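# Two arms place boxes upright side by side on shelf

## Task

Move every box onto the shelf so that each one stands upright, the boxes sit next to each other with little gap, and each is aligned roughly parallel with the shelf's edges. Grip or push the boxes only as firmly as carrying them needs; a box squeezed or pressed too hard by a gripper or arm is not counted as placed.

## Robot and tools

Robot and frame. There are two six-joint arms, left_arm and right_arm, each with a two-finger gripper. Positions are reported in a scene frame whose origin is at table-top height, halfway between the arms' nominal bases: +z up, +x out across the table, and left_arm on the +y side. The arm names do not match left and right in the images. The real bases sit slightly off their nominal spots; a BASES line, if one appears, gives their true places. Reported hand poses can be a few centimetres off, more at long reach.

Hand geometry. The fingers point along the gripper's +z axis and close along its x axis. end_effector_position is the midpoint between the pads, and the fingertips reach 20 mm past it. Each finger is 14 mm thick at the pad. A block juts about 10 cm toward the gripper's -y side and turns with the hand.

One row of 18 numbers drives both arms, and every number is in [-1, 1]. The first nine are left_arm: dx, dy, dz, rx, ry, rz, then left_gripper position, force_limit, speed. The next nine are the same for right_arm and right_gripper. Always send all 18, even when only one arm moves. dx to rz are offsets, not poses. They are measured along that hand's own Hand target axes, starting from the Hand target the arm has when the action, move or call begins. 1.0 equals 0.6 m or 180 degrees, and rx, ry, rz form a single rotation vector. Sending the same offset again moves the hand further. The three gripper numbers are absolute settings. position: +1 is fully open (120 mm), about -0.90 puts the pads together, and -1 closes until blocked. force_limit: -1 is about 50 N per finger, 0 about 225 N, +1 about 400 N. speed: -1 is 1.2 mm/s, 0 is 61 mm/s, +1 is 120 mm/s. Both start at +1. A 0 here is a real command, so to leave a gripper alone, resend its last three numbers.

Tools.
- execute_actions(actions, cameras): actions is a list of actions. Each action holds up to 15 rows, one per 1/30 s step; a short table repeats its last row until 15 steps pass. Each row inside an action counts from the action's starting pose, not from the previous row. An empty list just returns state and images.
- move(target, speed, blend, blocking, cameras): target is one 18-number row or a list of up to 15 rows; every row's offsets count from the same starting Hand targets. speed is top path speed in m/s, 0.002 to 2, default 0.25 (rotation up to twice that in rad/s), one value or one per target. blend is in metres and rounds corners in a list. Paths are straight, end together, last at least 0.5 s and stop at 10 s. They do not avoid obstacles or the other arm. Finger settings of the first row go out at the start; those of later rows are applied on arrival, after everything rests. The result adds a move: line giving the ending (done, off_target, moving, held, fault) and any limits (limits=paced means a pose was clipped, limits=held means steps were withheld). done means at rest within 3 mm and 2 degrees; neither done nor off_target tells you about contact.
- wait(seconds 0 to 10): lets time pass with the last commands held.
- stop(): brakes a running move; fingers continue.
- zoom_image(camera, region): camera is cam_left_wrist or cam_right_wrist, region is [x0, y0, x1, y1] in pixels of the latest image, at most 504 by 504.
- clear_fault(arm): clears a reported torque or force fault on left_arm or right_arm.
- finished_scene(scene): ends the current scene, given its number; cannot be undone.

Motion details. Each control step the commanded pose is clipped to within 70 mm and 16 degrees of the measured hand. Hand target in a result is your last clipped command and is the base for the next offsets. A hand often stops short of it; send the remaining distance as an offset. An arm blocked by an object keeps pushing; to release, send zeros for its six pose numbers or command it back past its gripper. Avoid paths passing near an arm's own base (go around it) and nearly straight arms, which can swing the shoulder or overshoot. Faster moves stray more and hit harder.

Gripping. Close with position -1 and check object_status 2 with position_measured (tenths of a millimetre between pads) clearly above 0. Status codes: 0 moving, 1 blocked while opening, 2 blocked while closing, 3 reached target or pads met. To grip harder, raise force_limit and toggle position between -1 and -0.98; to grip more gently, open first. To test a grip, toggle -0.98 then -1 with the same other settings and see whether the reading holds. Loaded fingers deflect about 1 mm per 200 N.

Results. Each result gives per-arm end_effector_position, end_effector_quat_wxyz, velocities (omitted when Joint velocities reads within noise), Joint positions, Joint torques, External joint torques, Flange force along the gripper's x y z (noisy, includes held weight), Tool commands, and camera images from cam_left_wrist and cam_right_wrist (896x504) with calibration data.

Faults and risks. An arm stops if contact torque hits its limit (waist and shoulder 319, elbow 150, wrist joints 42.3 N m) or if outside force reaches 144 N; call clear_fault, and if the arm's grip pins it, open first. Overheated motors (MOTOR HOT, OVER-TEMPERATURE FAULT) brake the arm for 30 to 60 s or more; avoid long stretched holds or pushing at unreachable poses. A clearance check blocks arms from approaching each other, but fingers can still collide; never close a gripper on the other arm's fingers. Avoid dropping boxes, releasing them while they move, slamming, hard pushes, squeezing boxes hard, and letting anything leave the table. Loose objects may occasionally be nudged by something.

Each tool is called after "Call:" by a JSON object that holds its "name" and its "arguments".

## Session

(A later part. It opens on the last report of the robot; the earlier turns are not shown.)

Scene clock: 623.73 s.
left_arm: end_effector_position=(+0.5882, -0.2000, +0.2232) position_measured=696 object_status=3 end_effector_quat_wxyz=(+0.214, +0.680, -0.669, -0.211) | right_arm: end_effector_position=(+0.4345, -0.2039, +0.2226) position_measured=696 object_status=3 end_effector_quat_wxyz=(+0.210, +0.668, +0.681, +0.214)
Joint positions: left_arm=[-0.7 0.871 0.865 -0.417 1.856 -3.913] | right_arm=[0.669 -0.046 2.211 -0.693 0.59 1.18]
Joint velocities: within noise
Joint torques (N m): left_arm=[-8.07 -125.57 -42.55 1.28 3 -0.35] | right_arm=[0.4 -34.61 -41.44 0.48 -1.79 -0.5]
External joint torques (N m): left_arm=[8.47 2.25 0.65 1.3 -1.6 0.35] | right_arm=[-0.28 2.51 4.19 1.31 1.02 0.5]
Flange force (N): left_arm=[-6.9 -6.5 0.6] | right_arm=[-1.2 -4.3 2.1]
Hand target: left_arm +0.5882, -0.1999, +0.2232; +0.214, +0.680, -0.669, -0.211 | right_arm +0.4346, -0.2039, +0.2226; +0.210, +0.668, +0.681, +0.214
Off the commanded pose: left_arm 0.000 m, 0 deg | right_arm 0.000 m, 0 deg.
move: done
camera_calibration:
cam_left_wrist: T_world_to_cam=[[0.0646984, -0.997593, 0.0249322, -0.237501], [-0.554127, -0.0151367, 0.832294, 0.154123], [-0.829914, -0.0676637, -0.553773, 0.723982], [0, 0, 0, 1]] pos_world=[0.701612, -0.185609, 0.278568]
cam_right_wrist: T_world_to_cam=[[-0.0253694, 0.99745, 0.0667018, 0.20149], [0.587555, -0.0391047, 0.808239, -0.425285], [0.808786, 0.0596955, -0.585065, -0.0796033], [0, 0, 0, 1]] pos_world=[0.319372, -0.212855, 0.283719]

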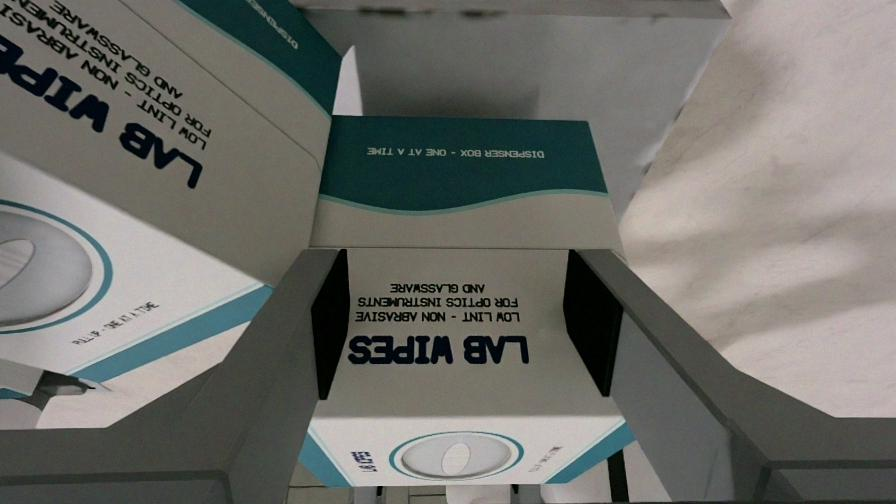

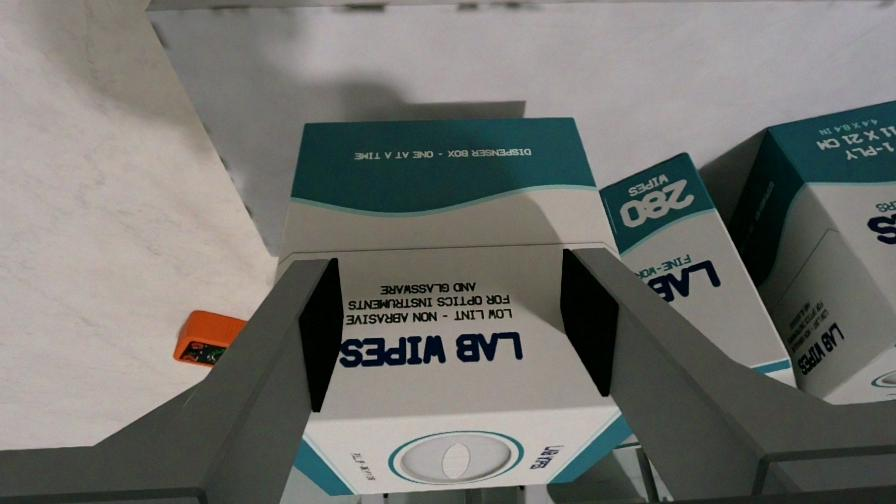

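Call:
{"name": "move", "arguments": {"target": [[0.05,0.0007,0.0005,0,0,0,0.2,-1,0,-0.05,-0.0007,-0.0005,0,0,0,0.2,-1,0],[0.05,-0.0323,0.0477,0,0,0,0.2,-1,0,-0.05,-0.0337,0.0467,0,0,0,0.2,-1,0],[0.05,-0.0372,0.0543,0,0,0,0.2,-1,0,-0.05,-0.0385,0.0535,0,0,0,0.2,-1,0]], "speed": [0.05,0.06,0.02]}}

Scene clock: 675.17 s.
left_arm: end_effector_position=(+0.5883, -0.2300, +0.1837) position_measured=696 object_status=3 end_effector_quat_wxyz=(+0.214, +0.680, -0.669, -0.211) | right_arm: end_effector_position=(+0.4346, -0.2339, +0.1831) position_measured=696 object_status=3 end_effector_quat_wxyz=(+0.210, +0.668, +0.681, +0.214)
Joint positions: left_arm=[-0.722 0.928 0.83 -0.424 1.827 -3.923] | right_arm=[0.613 -0.031 2.285 -0.77 0.494 1.23]
Joint velocities: within noise
Joint torques (N m): left_arm=[-7.87 -126.05 -40.17 1.67 2.74 -0.32] | right_arm=[0.39 -32.22 -37.99 0.51 -1.31 -0.59]
External joint torques (N m): left_arm=[8.43 -0.81 -1.64 0.87 -1.35 0.32] | right_arm=[-0.24 1.12 3.64 1.06 0.64 0.59]
Flange force (N): left_arm=[-4.5 -6.0 -4.1] | right_arm=[-1.8 -4.6 0.3]
Hand target: left_arm +0.5883, -0.2299, +0.1837; +0.214, +0.680, -0.669, -0.211 | right_arm +0.4346, -0.2339, +0.1831; +0.210, +0.668, +0.681, +0.214
Off the commanded pose: left_arm 0.000 m, 0 deg | right_arm 0.000 m, 0 deg.
move: done
camera_calibration:
cam_left_wrist: T_world_to_cam=[[0.0647549, -0.997592, 0.0248499, -0.26647], [-0.554121, -0.0152363, 0.832296, 0.186573], [-0.829913, -0.0676652, -0.553774, 0.700161], [0, 0, 0, 1]] pos_world=[0.701712, -0.215609, 0.239068]
cam_right_wrist: T_world_to_cam=[[-0.0252885, 0.997456, 0.0666437, 0.234047], [0.587552, -0.0391053, 0.808241, -0.394511], [0.808791, 0.0595958, -0.585068, -0.101087], [0, 0, 0, 1]] pos_world=[0.319472, -0.242855, 0.244119]

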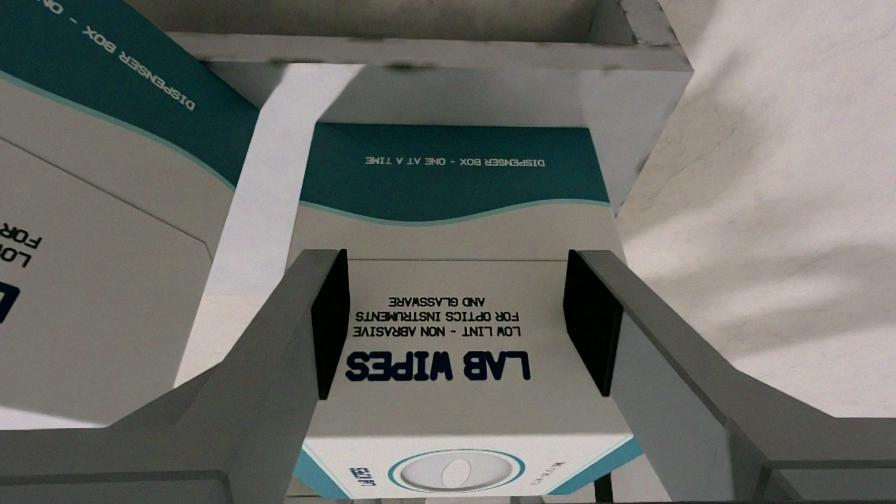

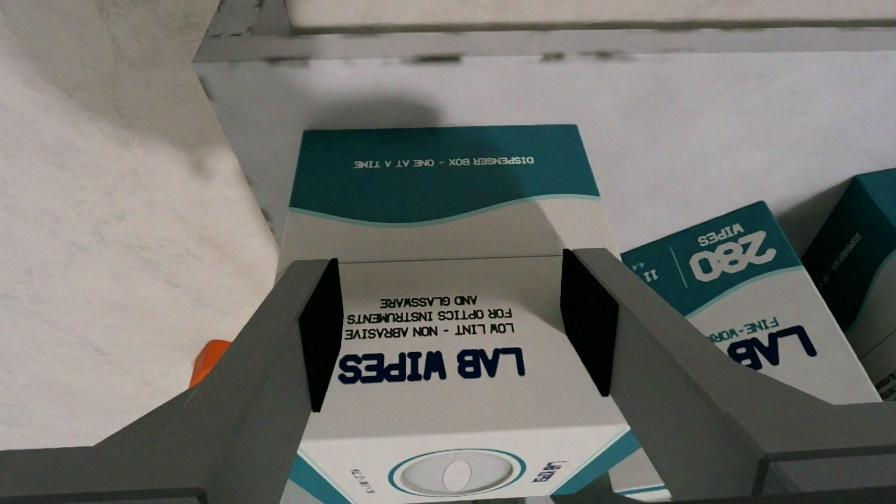

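Call:
{"name": "move", "arguments": {"target": [[0,-0.041,-0.0287,0,0,0,0.2,-1,0,0,-0.041,-0.0287,0,0,0,0.2,-1,0],[0.0009,0.1025,-0.2335,0,0,0,0.2,-1,0,0.0018,0.0617,-0.2622,0,0,0,0.2,-1,0],[-0.2137,0.0708,-0.3982,0,0,0,0.2,-1,0,0.0018,0.0617,-0.2622,0,0,0,0.2,-1,0]], "speed": [0.06,0.2,0.25], "blend": [0,0.02,0]}}

Scene clock: 690.47 s.
left_arm: end_effector_position=(+0.6883, -0.1001, +0.4038) position_measured=696 object_status=3 end_effector_quat_wxyz=(+0.214, +0.680, -0.669, -0.211) | right_arm: end_effector_position=(+0.3748, -0.2340, +0.3332) position_measured=696 object_status=3 end_effector_quat_wxyz=(+0.210, +0.668, +0.681, +0.214)
Joint positions: left_arm=[-0.565 0.949 0.394 -0.443 2.269 -3.958] | right_arm=[0.708 -0.256 2.16 -0.533 0.825 0.994]
Joint velocities: within noise
Joint torques (N m): left_arm=[-0.04 -130.56 -43.6 3.1 1.61 -0.26] | right_arm=[2.19 -18.11 -43.04 2.27 -0.9 -0.31]
External joint torques (N m): left_arm=[0.36 1.88 1.49 -0.39 -0.27 0.26] | right_arm=[-2.24 2.29 0 0.08 -0.17 0.31]
Flange force (N): left_arm=[0.0 0.0 0.0] | right_arm=[-1.0 4.2 5.5]
Hand target: left_arm +0.6884, -0.1001, +0.4038; +0.214, +0.680, -0.669, -0.211 | right_arm +0.3748, -0.2340, +0.3332; +0.210, +0.668, +0.681, +0.214
Off the commanded pose: left_arm 0.000 m, 0 deg | right_arm 0.000 m, 0 deg.
move: done
camera_calibration:
cam_left_wrist: T_world_to_cam=[[0.0647549, -0.997592, 0.0248499, -0.148927], [-0.554121, -0.0152363, 0.832296, 0.0607747], [-0.829913, -0.0676652, -0.553774, 0.91382], [0, 0, 0, 1]] pos_world=[0.801712, -0.0858086, 0.459168]
cam_right_wrist: T_world_to_cam=[[-0.0252885, 0.997456, 0.0666437, 0.222625], [0.587552, -0.0391053, 0.808241, -0.480777], [0.808791, 0.0595958, -0.585068, 0.0351622], [0, 0, 0, 1]] pos_world=[0.259672, -0.242955, 0.394319]

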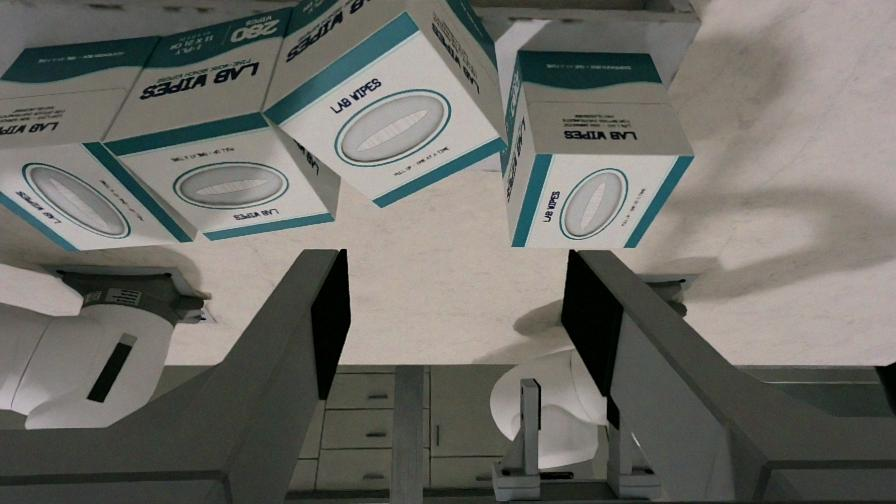

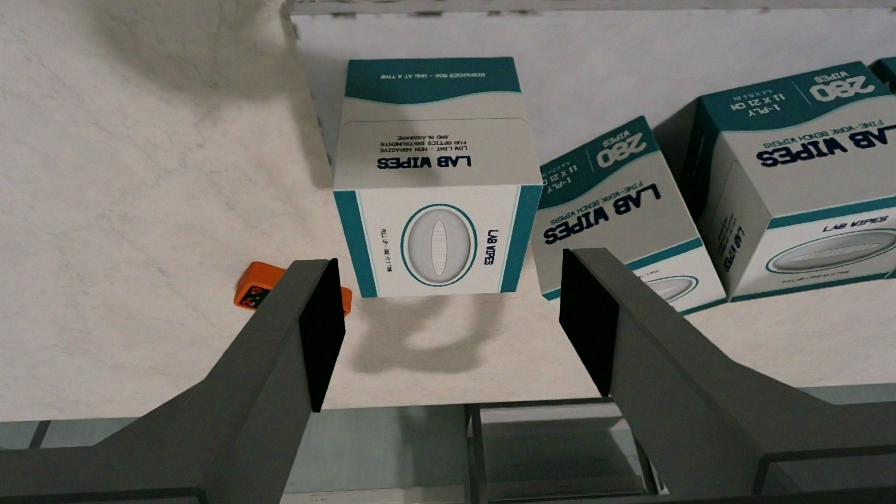

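Call:
{"name": "move", "arguments": {"target": [-0.1697,-0.0708,0.1617,0,0.1148,-0.1638,-0.27,-1,0,0.1643,0.1363,0.1632,0,0.1148,-0.1638,-0.27,-1,0], "speed": 0.2}}

Scene clock: 755.00 s.
left_arm: end_effector_position=(+0.6658, +0.0014, +0.3000) position_measured=400 object_status=3 end_effector_quat_wxyz=(+0.269, +0.853, -0.426, -0.134) | right_arm: end_effector_position=(+0.4960, -0.1330, +0.2998) position_measured=400 object_status=3 end_effector_quat_wxyz=(+0.133, +0.425, +0.854, +0.269)
Joint positions: left_arm=[-0.417 0.62 1.168 -0.536 1.653 -4.194] | right_arm=[0.506 -0.023 2.03 0.139 0.532 -0.219]
Joint velocities: within noise
Joint torques (N m): left_arm=[-1.37 -104.51 -43.39 2.33 1.04 -0.29] | right_arm=[2.02 -42.5 -42.87 3.95 -1.79 -0.44]
External joint torques (N m): left_arm=[1.75 0.73 1.57 -0.39 -0.07 0.29] | right_arm=[-1.89 2.21 0.04 0.17 -0.13 0.44]
Flange force (N): left_arm=[-3.9 -1.5 2.0] | right_arm=[-2.8 1.6 3.3]
Hand target: left_arm +0.6658, +0.0014, +0.3000; +0.269, +0.853, -0.426, -0.134 | right_arm +0.4960, -0.1330, +0.2998; +0.133, +0.425, +0.854, +0.269
Off the commanded pose: left_arm 0.000 m, 0 deg | right_arm 0.000 m, 0 deg.
move: done
camera_calibration:
cam_left_wrist: T_world_to_cam=[[0.638832, -0.768935, 0.0251416, -0.426182], [-0.439534, -0.337955, 0.832224, 0.0604059], [-0.631429, -0.542702, -0.55387, 0.713025], [0, 0, 0, 1]] pos_world=[0.749034, 0.079668, 0.355367]
cam_right_wrist: T_world_to_cam=[[-0.606822, 0.791981, 0.0673224, 0.388116], [0.498397, 0.313156, 0.808415, -0.429979], [0.619167, 0.524117, -0.584751, 0.067289], [0, 0, 0, 1]] pos_world=[0.408154, -0.207997, 0.360819]

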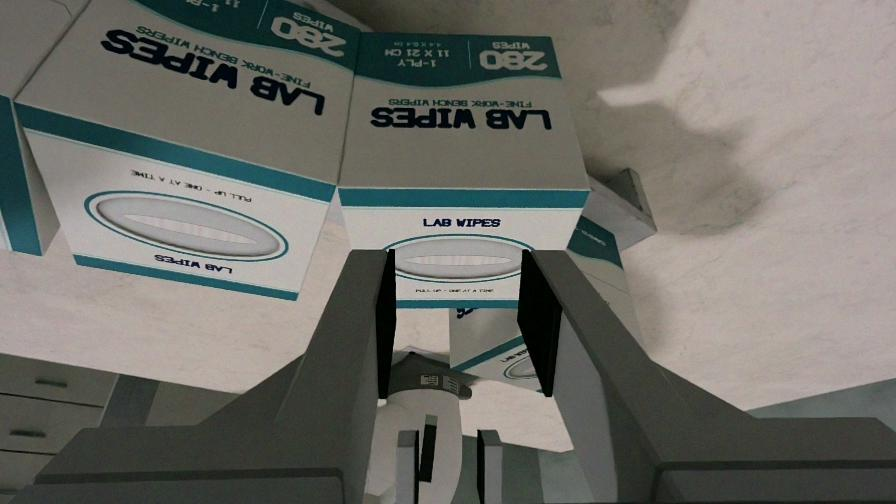

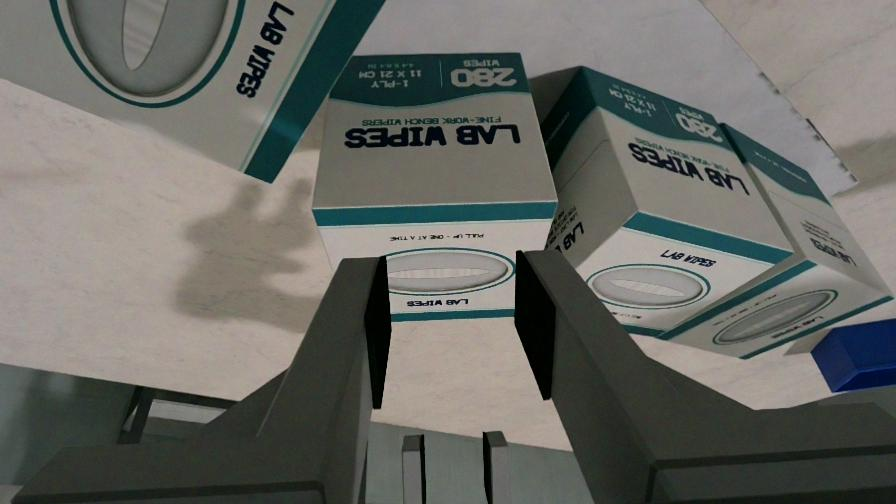

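Call:
{"name": "move", "arguments": {"target": [[0.0088,-0.0922,0.1653,0,0,0,-0.27,-1,0,-0.0093,-0.089,0.1672,0,0,0,-0.27,-1,0],[0.0088,-0.0697,0.1811,0,0,0,-0.27,-1,0,-0.0093,-0.0665,0.183,0,0,0,-0.27,-1,0]], "speed": [0.1,0.04]}}

Scene clock: 780.23 s.
left_arm: end_effector_position=(+0.6466, -0.0196, +0.1870) position_measured=400 object_status=3 end_effector_quat_wxyz=(+0.269, +0.853, -0.426, -0.134) | right_arm: end_effector_position=(+0.5234, -0.1192, +0.1870) position_measured=400 object_status=3 end_effector_quat_wxyz=(+0.133, +0.425, +0.854, +0.269)
Joint positions: left_arm=[-0.447 0.664 1.306 -0.545 1.482 -4.126] | right_arm=[0.502 0.133 2.1 0.239 0.31 -0.33]
Joint velocities: within noise
Joint torques (N m): left_arm=[-2.66 -105.41 -40.26 1.74 1.45 -0.27] | right_arm=[3.04 -56.67 -38.64 3.71 -2.27 -0.31]
External joint torques (N m): left_arm=[3.32 1.24 1.41 0.05 -0.38 0.27] | right_arm=[-2.88 4.56 0.58 -0.17 0.39 0.31]
Flange force (N): left_arm=[-3.7 -3.4 0.8] | right_arm=[-3.9 2.1 6.6]
Hand target: left_arm +0.6465, -0.0197, +0.1870; +0.269, +0.853, -0.426, -0.134 | right_arm +0.5234, -0.1192, +0.1870; +0.133, +0.425, +0.854, +0.269
Off the commanded pose: left_arm 0.000 m, 0 deg | right_arm 0.000 m, 0 deg.
move: done
camera_calibration:
cam_left_wrist: T_world_to_cam=[[0.638881, -0.768893, 0.0251851, -0.427272], [-0.439513, -0.337935, 0.832243, 0.13889], [-0.631395, -0.542773, -0.553839, 0.626889], [0, 0, 0, 1]] pos_world=[0.729834, 0.0586674, 0.242367]
cam_right_wrist: T_world_to_cam=[[-0.606822, 0.791981, 0.0673224, 0.401407], [0.498397, 0.313156, 0.808415, -0.356767], [0.619167, 0.524117, -0.584751, -0.0228689], [0, 0, 0, 1]] pos_world=[0.435554, -0.194197, 0.248019]

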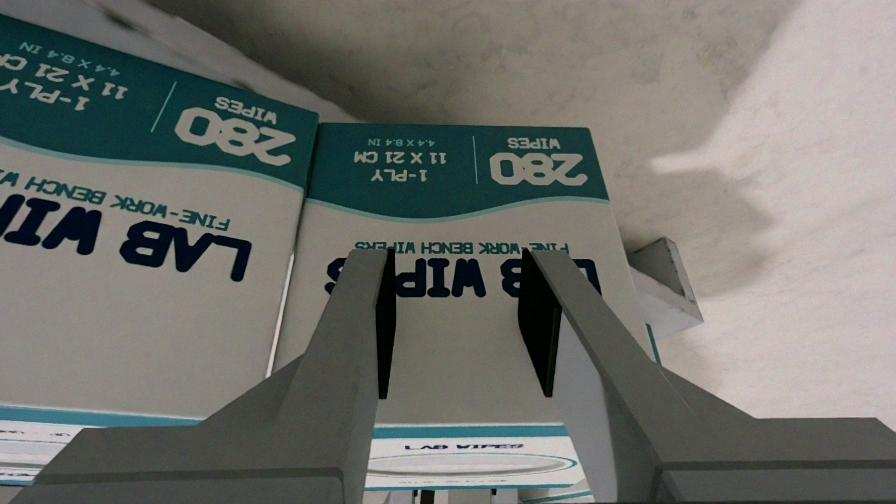

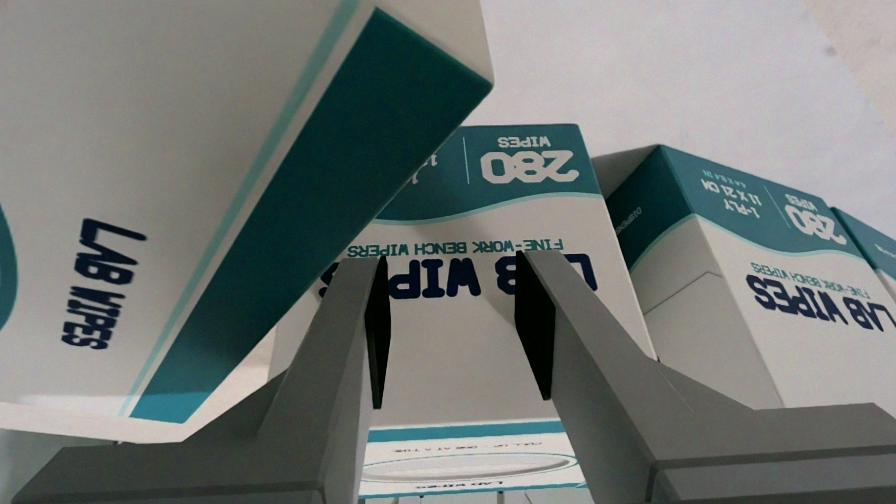

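Call:
{"name": "move", "arguments": {"target": [0,0.003,0.0021,0,0,0,-0.27,-1,0,0,0.003,0.0021,0,0,0,-0.27,-1,0], "speed": 0.02, "cameras": []}}

Scene clock: 787.37 s.
left_arm: end_effector_position=(+0.6448, -0.0210, +0.1870) position_measured=400 object_status=3 end_effector_quat_wxyz=(+0.269, +0.853, -0.426, -0.134) | right_arm: end_effector_position=(+0.5251, -0.1179, +0.1870) position_measured=400 object_status=3 end_effector_quat_wxyz=(+0.133, +0.425, +0.854, +0.269)
Joint positions: left_arm=[-0.45 0.663 1.308 -0.546 1.48 -4.127] | right_arm=[0.503 0.136 2.096 0.238 0.311 -0.328]
Joint velocities: within noise
Joint torques (N m): left_arm=[-6.76 -105.54 -39.08 0.7 2.14 -0.33] | right_arm=[2.74 -54.67 -41.51 3.7 -3.29 -0.4]
External joint torques (N m): left_arm=[7.11 0.72 -0.02 1.08 -1.06 0.32] | right_arm=[-2.41 2.18 3.68 -0.18 1.45 0.4]
Flange force (N): left_arm=[-3.5 -7.1 -2.6] | right_arm=[-2.4 -3.7 -0.1]
Hand target: left_arm +0.6448, -0.0210, +0.1870; +0.269, +0.853, -0.426, -0.134 | right_arm +0.5252, -0.1178, +0.1870; +0.133, +0.425, +0.854, +0.269
Off the commanded pose: left_arm 0.000 m, 0 deg | right_arm 0.000 m, 0 deg.
move: done
No camera images: "cameras" was empty.

Call:
{"name": "execute_actions", "arguments": {"actions": []}}

Scene clock: 823.30 s.
left_arm: end_effector_position=(+0.6448, -0.0210, +0.1870) position_measured=400 object_status=3 end_effector_quat_wxyz=(+0.269, +0.853, -0.426, -0.134) | right_arm: end_effector_position=(+0.5252, -0.1178, +0.1870) position_measured=400 object_status=3 end_effector_quat_wxyz=(+0.133, +0.425, +0.854, +0.269)
Joint positions: left_arm=[-0.45 0.663 1.308 -0.546 1.48 -4.127] | right_arm=[0.503 0.136 2.096 0.237 0.311 -0.328]
Joint velocities: within noise
Joint torques (N m): left_arm=[-7.01 -105.59 -39.11 0.62 2.07 -0.28] | right_arm=[3 -54.59 -42.06 3.77 -3.36 -0.39]
External joint torques (N m): left_arm=[7.36 1.18 0.17 1.16 -0.99 0.28] | right_arm=[-2.75 2.16 3.99 -0.23 1.49 0.39]
Flange force (N): left_arm=[-3.4 -7.6 -2.5] | right_arm=[-2.9 -4.2 -0.3]
Hand target: left_arm +0.6448, -0.0210, +0.1870; +0.269, +0.853, -0.426, -0.134 | right_arm +0.5252, -0.1178, +0.1870; +0.133, +0.425, +0.854, +0.269
Tool commands: left_gripper/position=-0.27 left_gripper/force_limit=-1.0 left_gripper/speed=+0.0 right_gripper/position=-0.27 right_gripper/force_limit=-1.0 right_gripper/speed=+0.0
Off the commanded pose: left_arm 0.000 m, 0 deg | right_arm 0.000 m, 0 deg.
camera_calibration:
cam_left_wrist: T_world_to_cam=[[0.638881, -0.768893, 0.0251851, -0.427199], [-0.439513, -0.337935, 0.832243, 0.137625], [-0.631395, -0.542773, -0.553839, 0.624992], [0, 0, 0, 1]] pos_world=[0.728034, 0.0572674, 0.242367]
cam_right_wrist: T_world_to_cam=[[-0.606822, 0.791981, 0.0673224, 0.401391], [0.498397, 0.313156, 0.808415, -0.358103], [0.619167, 0.524117, -0.584751, -0.0247171], [0, 0, 0, 1]] pos_world=[0.437354, -0.192797, 0.248019]

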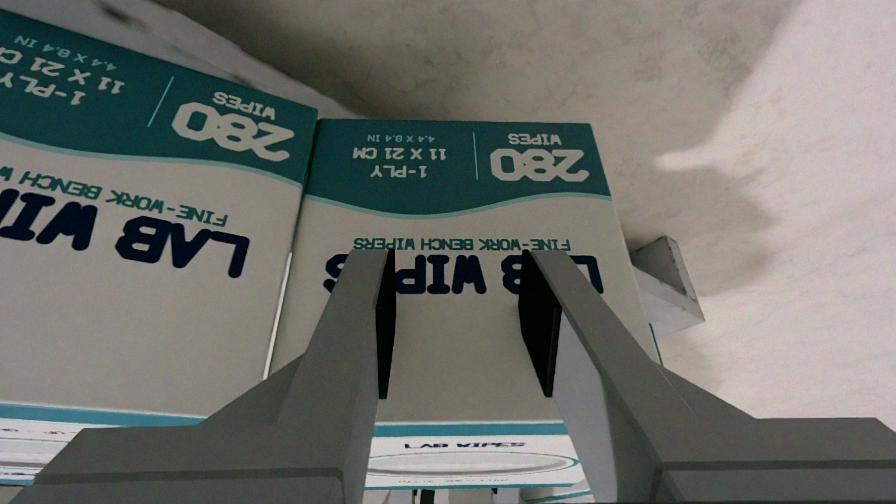

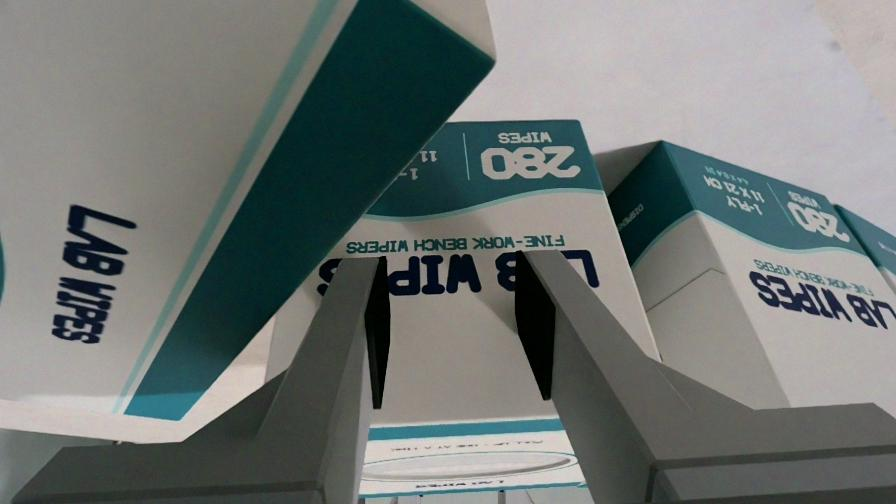

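Call:
{"name": "move", "arguments": {"target": [[0,0.0021,0.00144,0,0,0,-0.27,-1,0,0,0.0021,0.00144,0,0,0,-0.27,-1,0],[0,0.0499,-0.0669,0,0,0,-0.27,-1,0,0,0.0499,-0.0669,0,0,0,-0.27,-1,0]], "speed": [0.01,0.05]}}

Scene clock: 832.70 s.
left_arm: end_effector_position=(+0.6436, -0.0219, +0.2370) position_measured=400 object_status=3 end_effector_quat_wxyz=(+0.269, +0.853, -0.426, -0.134) | right_arm: end_effector_position=(+0.5264, -0.1170, +0.2370) position_measured=400 object_status=3 end_effector_quat_wxyz=(+0.133, +0.425, +0.854, +0.269)
Joint positions: left_arm=[-0.451 0.632 1.266 -0.544 1.542 -4.166] | right_arm=[0.503 0.086 2.045 0.181 0.41 -0.268]
Joint velocities: within noise
Joint torques (N m): left_arm=[-11.08 -104.63 -40.36 -0.46 2.33 -0.28] | right_arm=[3.61 -52.32 -48.29 4.12 -4.55 -0.47]
External joint torques (N m): left_arm=[11.82 1.57 0.14 2.31 -1.31 0.28] | right_arm=[-3.29 2.89 8.1 -0.3 2.68 0.47]
Flange force (N): left_arm=[-5.1 -11.9 -4.9] | right_arm=[-3.8 -10.7 -1.1]
Hand target: left_arm +0.6436, -0.0219, +0.2370; +0.269, +0.853, -0.426, -0.134 | right_arm +0.5264, -0.1170, +0.2370; +0.133, +0.425, +0.854, +0.269
Off the commanded pose: left_arm 0.000 m, 0 deg | right_arm 0.000 m, 0 deg.
move: done
camera_calibration:
cam_left_wrist: T_world_to_cam=[[0.638832, -0.768935, 0.0251416, -0.428332], [-0.439534, -0.337955, 0.832224, 0.095204], [-0.631429, -0.542702, -0.55387, 0.651468], [0, 0, 0, 1]] pos_world=[0.726834, 0.056368, 0.292367]
cam_right_wrist: T_world_to_cam=[[-0.606792, 0.792, 0.0673716, 0.398095], [0.498433, 0.313108, 0.808411, -0.399396], [0.619167, 0.524118, -0.58475, 0.00335805], [0, 0, 0, 1]] pos_world=[0.438554, -0.191997, 0.298019]

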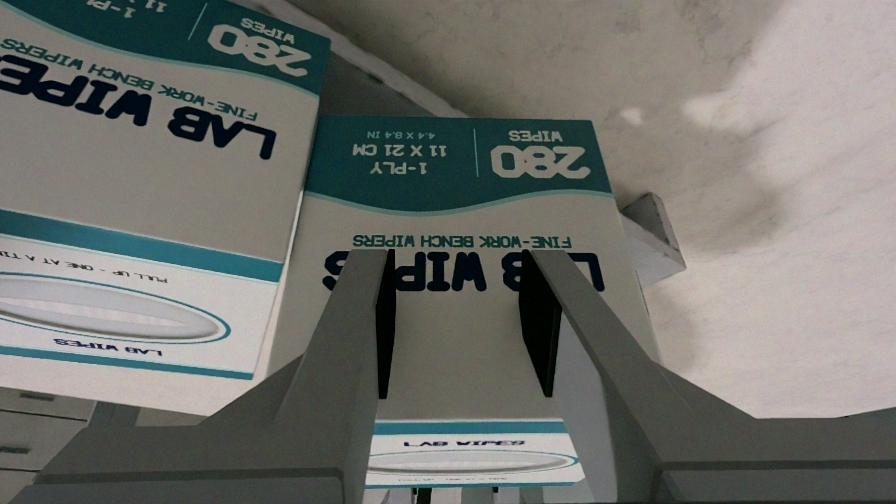

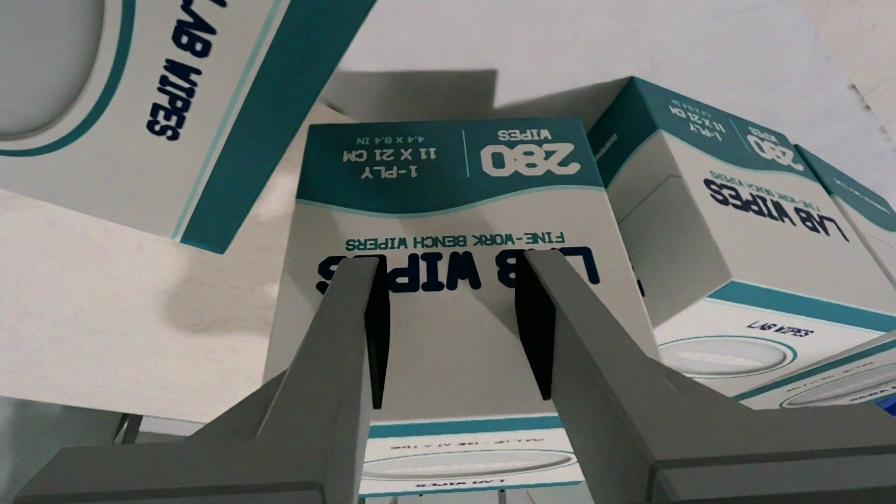

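Call:
{"name": "move", "arguments": {"target": [[0,0.0861,-0.1228,0,0,0,-0.27,-1,0,0,0.0861,-0.1228,0,0,0,-0.27,-1,0],[0.0072,0.1031,-0.1110,0,-0.01913,0.0273,-0.27,-1,0,0.0212,0.0704,-0.1339,0,-0.01913,0.0273,-0.27,-1,0],[0.0143,0.1213,-0.0983,0,-0.03827,0.0546,-0.27,-1,0,0.0422,0.0559,-0.1440,0,-0.03827,0.0546,-0.27,-1,0],[0.0210,0.1406,-0.0847,0,-0.0574,0.0819,-0.27,-1,0,0.0629,0.0426,-0.1534,0,-0.0574,0.0819,-0.27,-1,0],[0.0273,0.1611,-0.0703,0,-0.07653,0.1092,-0.27,-1,0,0.0832,0.0305,-0.1619,0,-0.07653,0.1092,-0.27,-1,0],[0.0330,0.1827,-0.0552,0,-0.09567,0.1365,-0.27,-1,0,0.1029,0.0194,-0.1696,0,-0.09567,0.1365,-0.27,-1,0],[0.0379,0.2054,-0.0393,0,-0.1148,0.1638,-0.27,-1,0,0.1218,0.0094,-0.1766,0,-0.1148,0.1638,-0.27,-1,0]], "speed": 0.06}}

Scene clock: 886.40 s.
left_arm: end_effector_position=(+0.5874, -0.0927, +0.3270) position_measured=400 object_status=3 end_effector_quat_wxyz=(+0.214, +0.680, -0.669, -0.211) | right_arm: end_effector_position=(+0.4376, -0.0926, +0.3272) position_measured=400 object_status=3 end_effector_quat_wxyz=(+0.210, +0.668, +0.681, +0.214)
Joint positions: left_arm=[-0.617 0.71 0.967 -0.388 1.942 -3.857] | right_arm=[0.831 0.003 1.951 -0.602 0.845 1.162]
Joint velocities: within noise
Joint torques (N m): left_arm=[-11.21 -115.27 -40.86 0.36 3.93 -0.46] | right_arm=[-2.8 -42.28 -47.41 -0.74 -2.86 -0.23]
External joint torques (N m): left_arm=[11.83 3.07 -1.63 2.44 -2.45 0.46] | right_arm=[2.95 0.19 5.4 2.75 2.06 0.23]
Flange force (N): left_arm=[-5.9 -13.2 -5.7] | right_arm=[-2.2 -9.1 -4.6]
Hand target: left_arm +0.5874, -0.0927, +0.3270; +0.214, +0.680, -0.669, -0.211 | right_arm +0.4376, -0.0926, +0.3272; +0.210, +0.668, +0.681, +0.214
Off the commanded pose: left_arm 0.000 m, 0 deg | right_arm 0.000 m, 0 deg.
move: done
camera_calibration:
cam_left_wrist: T_world_to_cam=[[0.0648935, -0.997583, 0.0248242, -0.133093], [-0.554114, -0.0153343, 0.832299, 0.0688013], [-0.829907, -0.0677662, -0.55377, 0.788102], [0, 0, 0, 1]] pos_world=[0.700812, -0.0783093, 0.382468]
cam_right_wrist: T_world_to_cam=[[-0.0254277, 0.997454, 0.0666209, 0.0836324], [0.587553, -0.0390051, 0.808245, -0.507207], [0.808786, 0.0596951, -0.585066, -0.027615], [0, 0, 0, 1]] pos_world=[0.322472, -0.101555, 0.388219]

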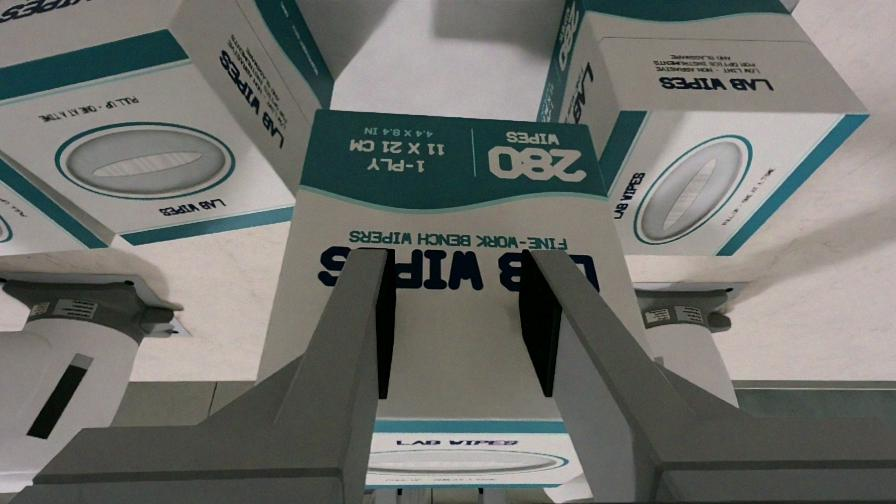

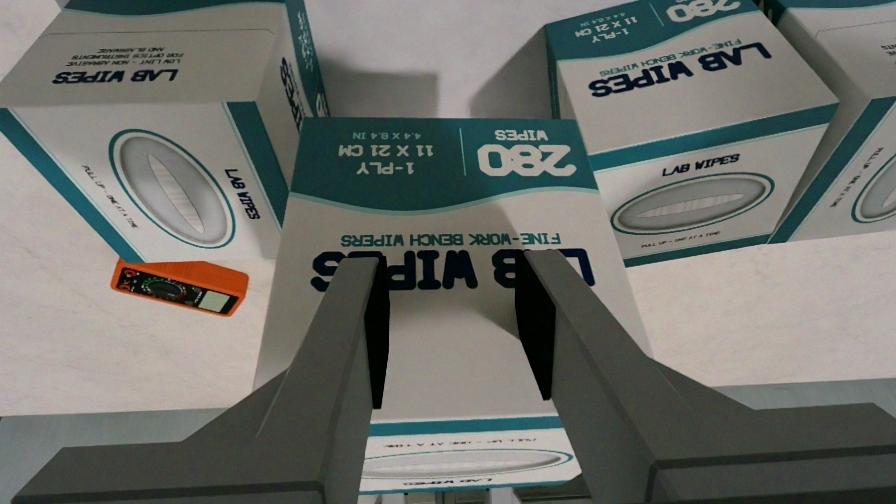

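Call:
{"name": "zoom_image", "arguments": {"camera": "cam_left_wrist", "region": [540, 60, 896, 270]}}

Call:
{"name": "zoom_image", "arguments": {"camera": "cam_left_wrist", "region": [100, 0, 400, 280]}}

Scaled by 1.416 from the camera's 896x504 image, which has a finer 1280x720 frame.

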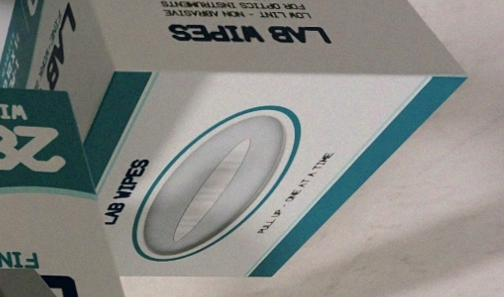

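Scaled by 1.680 from the camera's 896x504 image, which has a finer 1280x720 frame.

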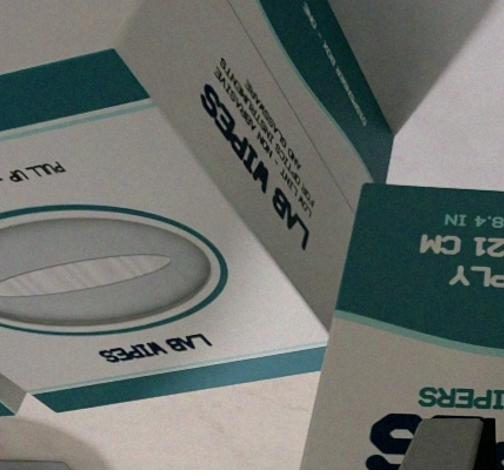

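Call:
{"name": "move", "arguments": {"target": [[0,-0.1244,0.1775,0,0,0,-0.27,-1,0,0,-0.1246,0.1777,0,0,0,-0.27,-1,0],[0,-0.1344,0.1918,0,0,0,-0.27,-1,0,0,-0.1346,0.1920,0,0,0,-0.27,-1,0]], "speed": [0.06,0.008]}}

Scene clock: 927.20 s.
left_arm: end_effector_position=(+0.5875, -0.0926, +0.1866) position_measured=400 object_status=3 end_effector_quat_wxyz=(+0.214, +0.680, -0.669, -0.211) | right_arm: end_effector_position=(+0.4374, -0.0926, +0.1865) position_measured=400 object_status=3 end_effector_quat_wxyz=(+0.210, +0.668, +0.681, +0.214)
Joint positions: left_arm=[-0.617 0.766 1.127 -0.366 1.742 -3.775] | right_arm=[0.832 0.129 2.105 -0.804 0.629 1.432]
Joint velocities: within noise
Joint torques (N m): left_arm=[-10.82 -113 -36.34 0.72 3.98 -0.36] | right_arm=[-3.05 -50.35 -41.07 -1.33 -1.63 -0.67]
External joint torques (N m): left_arm=[11.22 -0.99 -3.69 1.97 -2.41 0.36] | right_arm=[3.18 2.02 6.17 2.59 1.34 0.67]
Flange force (N): left_arm=[-5.9 -10.1 -7.3] | right_arm=[-0.1 -9.9 -4.0]
Hand target: left_arm +0.5875, -0.0926, +0.1865; +0.214, +0.680, -0.669, -0.211 | right_arm +0.4374, -0.0926, +0.1865; +0.210, +0.668, +0.681, +0.214
Off the commanded pose: left_arm 0.000 m, 0 deg | right_arm 0.000 m, 0 deg.
move: done
camera_calibration:
cam_left_wrist: T_world_to_cam=[[0.064837, -0.997585, 0.0249064, -0.129592], [-0.55412, -0.0152347, 0.832297, 0.185807], [-0.829908, -0.0677648, -0.55377, 0.71038], [0, 0, 0, 1]] pos_world=[0.700912, -0.0783093, 0.241968]
cam_right_wrist: T_world_to_cam=[[-0.0253694, 0.99745, 0.0667018, 0.0929552], [0.587555, -0.0391047, 0.808239, -0.39346], [0.808786, 0.0596955, -0.585065, -0.109714], [0, 0, 0, 1]] pos_world=[0.322272, -0.101555, 0.247619]

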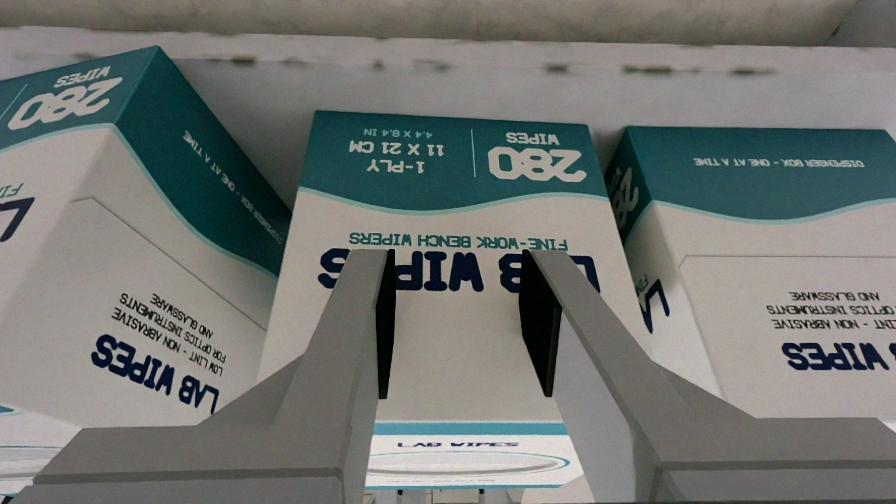

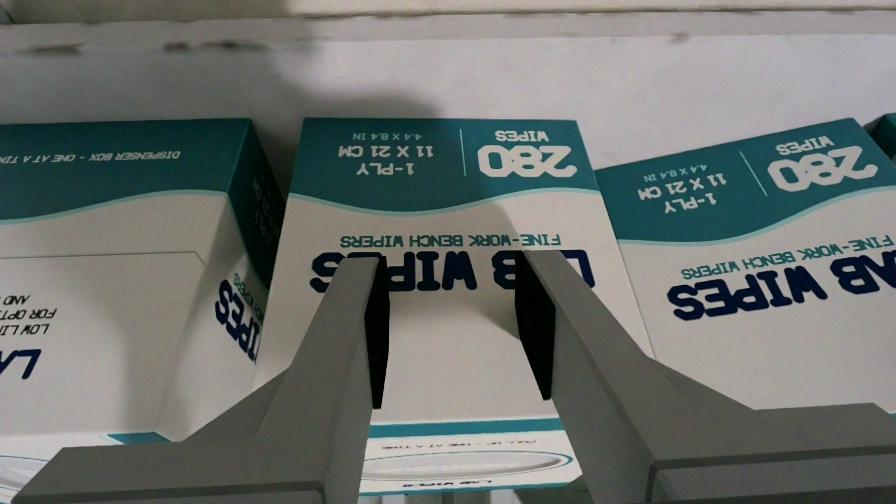

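Call:
{"name": "move", "arguments": {"target": [[0,-0.041,-0.0287,0,0,0,-0.27,-1,0,0,-0.041,-0.0287,0,0,0,-0.27,-1,0],[0.2333,-0.0377,-0.0270,0,0,0,-0.27,-1,0,-0.2333,-0.0443,-0.0310,0,0,0,-0.27,-1,0],[0.2333,-0.0015,-0.0017,0,0,0,-0.27,-1,0,-0.2333,-0.0081,-0.0058,0,0,0,-0.27,-1,0]], "speed": [0.06,0.07,0.03]}}

Scene clock: 956.33 s.
left_arm: end_effector_position=(+0.5912, -0.2326, +0.1868) position_measured=400 object_status=3 end_effector_quat_wxyz=(+0.214, +0.680, -0.669, -0.211) | right_arm: end_effector_position=(+0.4341, -0.2327, +0.1865) position_measured=400 object_status=3 end_effector_quat_wxyz=(+0.210, +0.668, +0.681, +0.214)
Joint positions: left_arm=[-0.722 0.935 0.811 -0.425 1.838 -3.929] | right_arm=[0.616 -0.035 2.28 -0.761 0.501 1.222]
Joint velocities: within noise
Joint torques (N m): left_arm=[-5.06 -129.85 -42.67 2.18 2.37 -0.29] | right_arm=[0.09 -33.83 -36.97 1.08 -0.89 -0.35]
External joint torques (N m): left_arm=[5.57 2.52 0.86 0.36 -0.99 0.28] | right_arm=[0.04 2.95 2.25 0.52 0.21 0.35]
Flange force (N): left_arm=[-4.0 -4.9 0.8] | right_arm=[1.5 -2.7 4.8]
Hand target: left_arm +0.5912, -0.2326, +0.1868; +0.214, +0.680, -0.669, -0.211 | right_arm +0.4342, -0.2327, +0.1865; +0.210, +0.668, +0.681, +0.214
Off the commanded pose: left_arm 0.000 m, 0 deg | right_arm 0.000 m, 0 deg.
move: done
camera_calibration:
cam_left_wrist: T_world_to_cam=[[0.0648935, -0.997583, 0.0248242, -0.269418], [-0.554114, -0.0153343, 0.832299, 0.185533], [-0.829907, -0.0677662, -0.55377, 0.704081], [0, 0, 0, 1]] pos_world=[0.704612, -0.218209, 0.242168]
cam_right_wrist: T_world_to_cam=[[-0.0252885, 0.997456, 0.0666437, 0.232604], [0.587552, -0.0391053, 0.808241, -0.396999], [0.808791, 0.0595958, -0.585068, -0.0987061], [0, 0, 0, 1]] pos_world=[0.318972, -0.241655, 0.247619]

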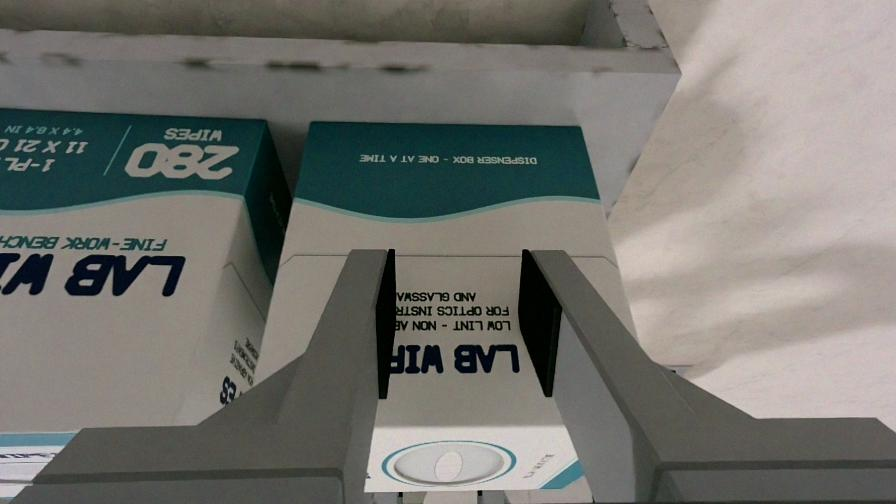

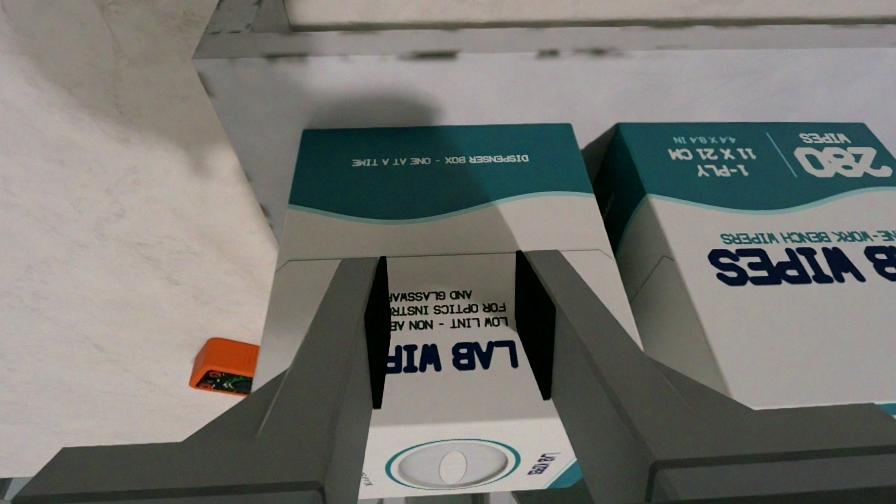

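Call:
{"name": "zoom_image", "arguments": {"camera": "cam_left_wrist", "region": [0, 60, 500, 340]}}

Call:
{"name": "zoom_image", "arguments": {"camera": "cam_right_wrist", "region": [396, 80, 896, 360]}}

Scaled by 1.008 from the camera's 896x504 image, which has a finer 1280x720 frame.

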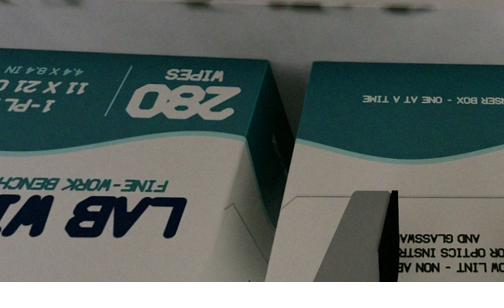

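Scaled by 1.008 from the camera's 896x504 image, which has a finer 1280x720 frame.

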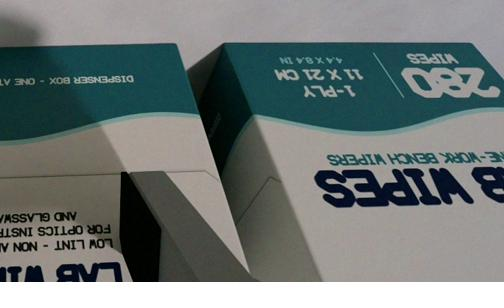

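Call:
{"name": "move", "arguments": {"target": [0,0.0023,0.0016,0,0,0,-0.27,-1,0,0,0.0023,0.0016,0,0,0,-0.27,-1,0], "speed": 0.01}}

Scene clock: 989.77 s.
left_arm: end_effector_position=(+0.5895, -0.2326, +0.1868) position_measured=400 object_status=3 end_effector_quat_wxyz=(+0.214, +0.680, -0.669, -0.211) | right_arm: end_effector_position=(+0.4358, -0.2326, +0.1865) position_measured=400 object_status=3 end_effector_quat_wxyz=(+0.210, +0.668, +0.681, +0.214)
Joint positions: left_arm=[-0.723 0.932 0.816 -0.425 1.835 -3.929] | right_arm=[0.613 -0.033 2.278 -0.76 0.5 1.219]
Joint velocities: within noise
Joint torques (N m): left_arm=[-8.26 -128.54 -40.99 1.34 3.02 -0.32] | right_arm=[0.51 -33.37 -38.61 0.49 -1.36 -0.42]
External joint torques (N m): left_arm=[8.56 1.92 -0.64 1.18 -1.65 0.32] | right_arm=[-0.35 2.22 3.81 1.12 0.66 0.42]
Flange force (N): left_arm=[-3.7 -8.3 -2.5] | right_arm=[-1.5 -3.8 2.0]
Hand target: left_arm +0.5895, -0.2326, +0.1868; +0.214, +0.680, -0.669, -0.211 | right_arm +0.4358, -0.2326, +0.1865; +0.210, +0.668, +0.681, +0.214
Off the commanded pose: left_arm 0.000 m, 0 deg | right_arm 0.000 m, 0 deg.
move: done
camera_calibration:
cam_left_wrist: T_world_to_cam=[[0.064837, -0.997585, 0.0249064, -0.269289], [-0.55412, -0.0152347, 0.832297, 0.184618], [-0.829908, -0.0677648, -0.55377, 0.70267], [0, 0, 0, 1]] pos_world=[0.702912, -0.218209, 0.242168]
cam_right_wrist: T_world_to_cam=[[-0.0252885, 0.997456, 0.0666437, 0.232547], [0.587552, -0.0391053, 0.808241, -0.397994], [0.808791, 0.0595958, -0.585068, -0.100087], [0, 0, 0, 1]] pos_world=[0.320672, -0.241555, 0.247619]

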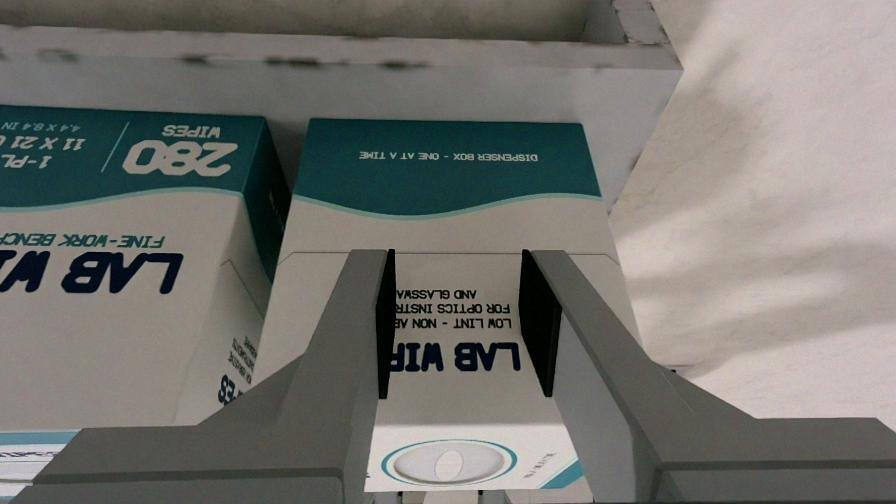

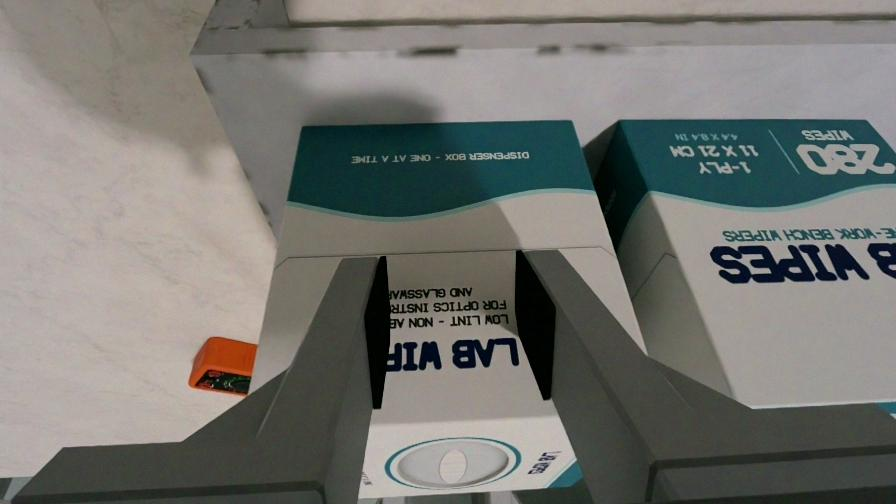

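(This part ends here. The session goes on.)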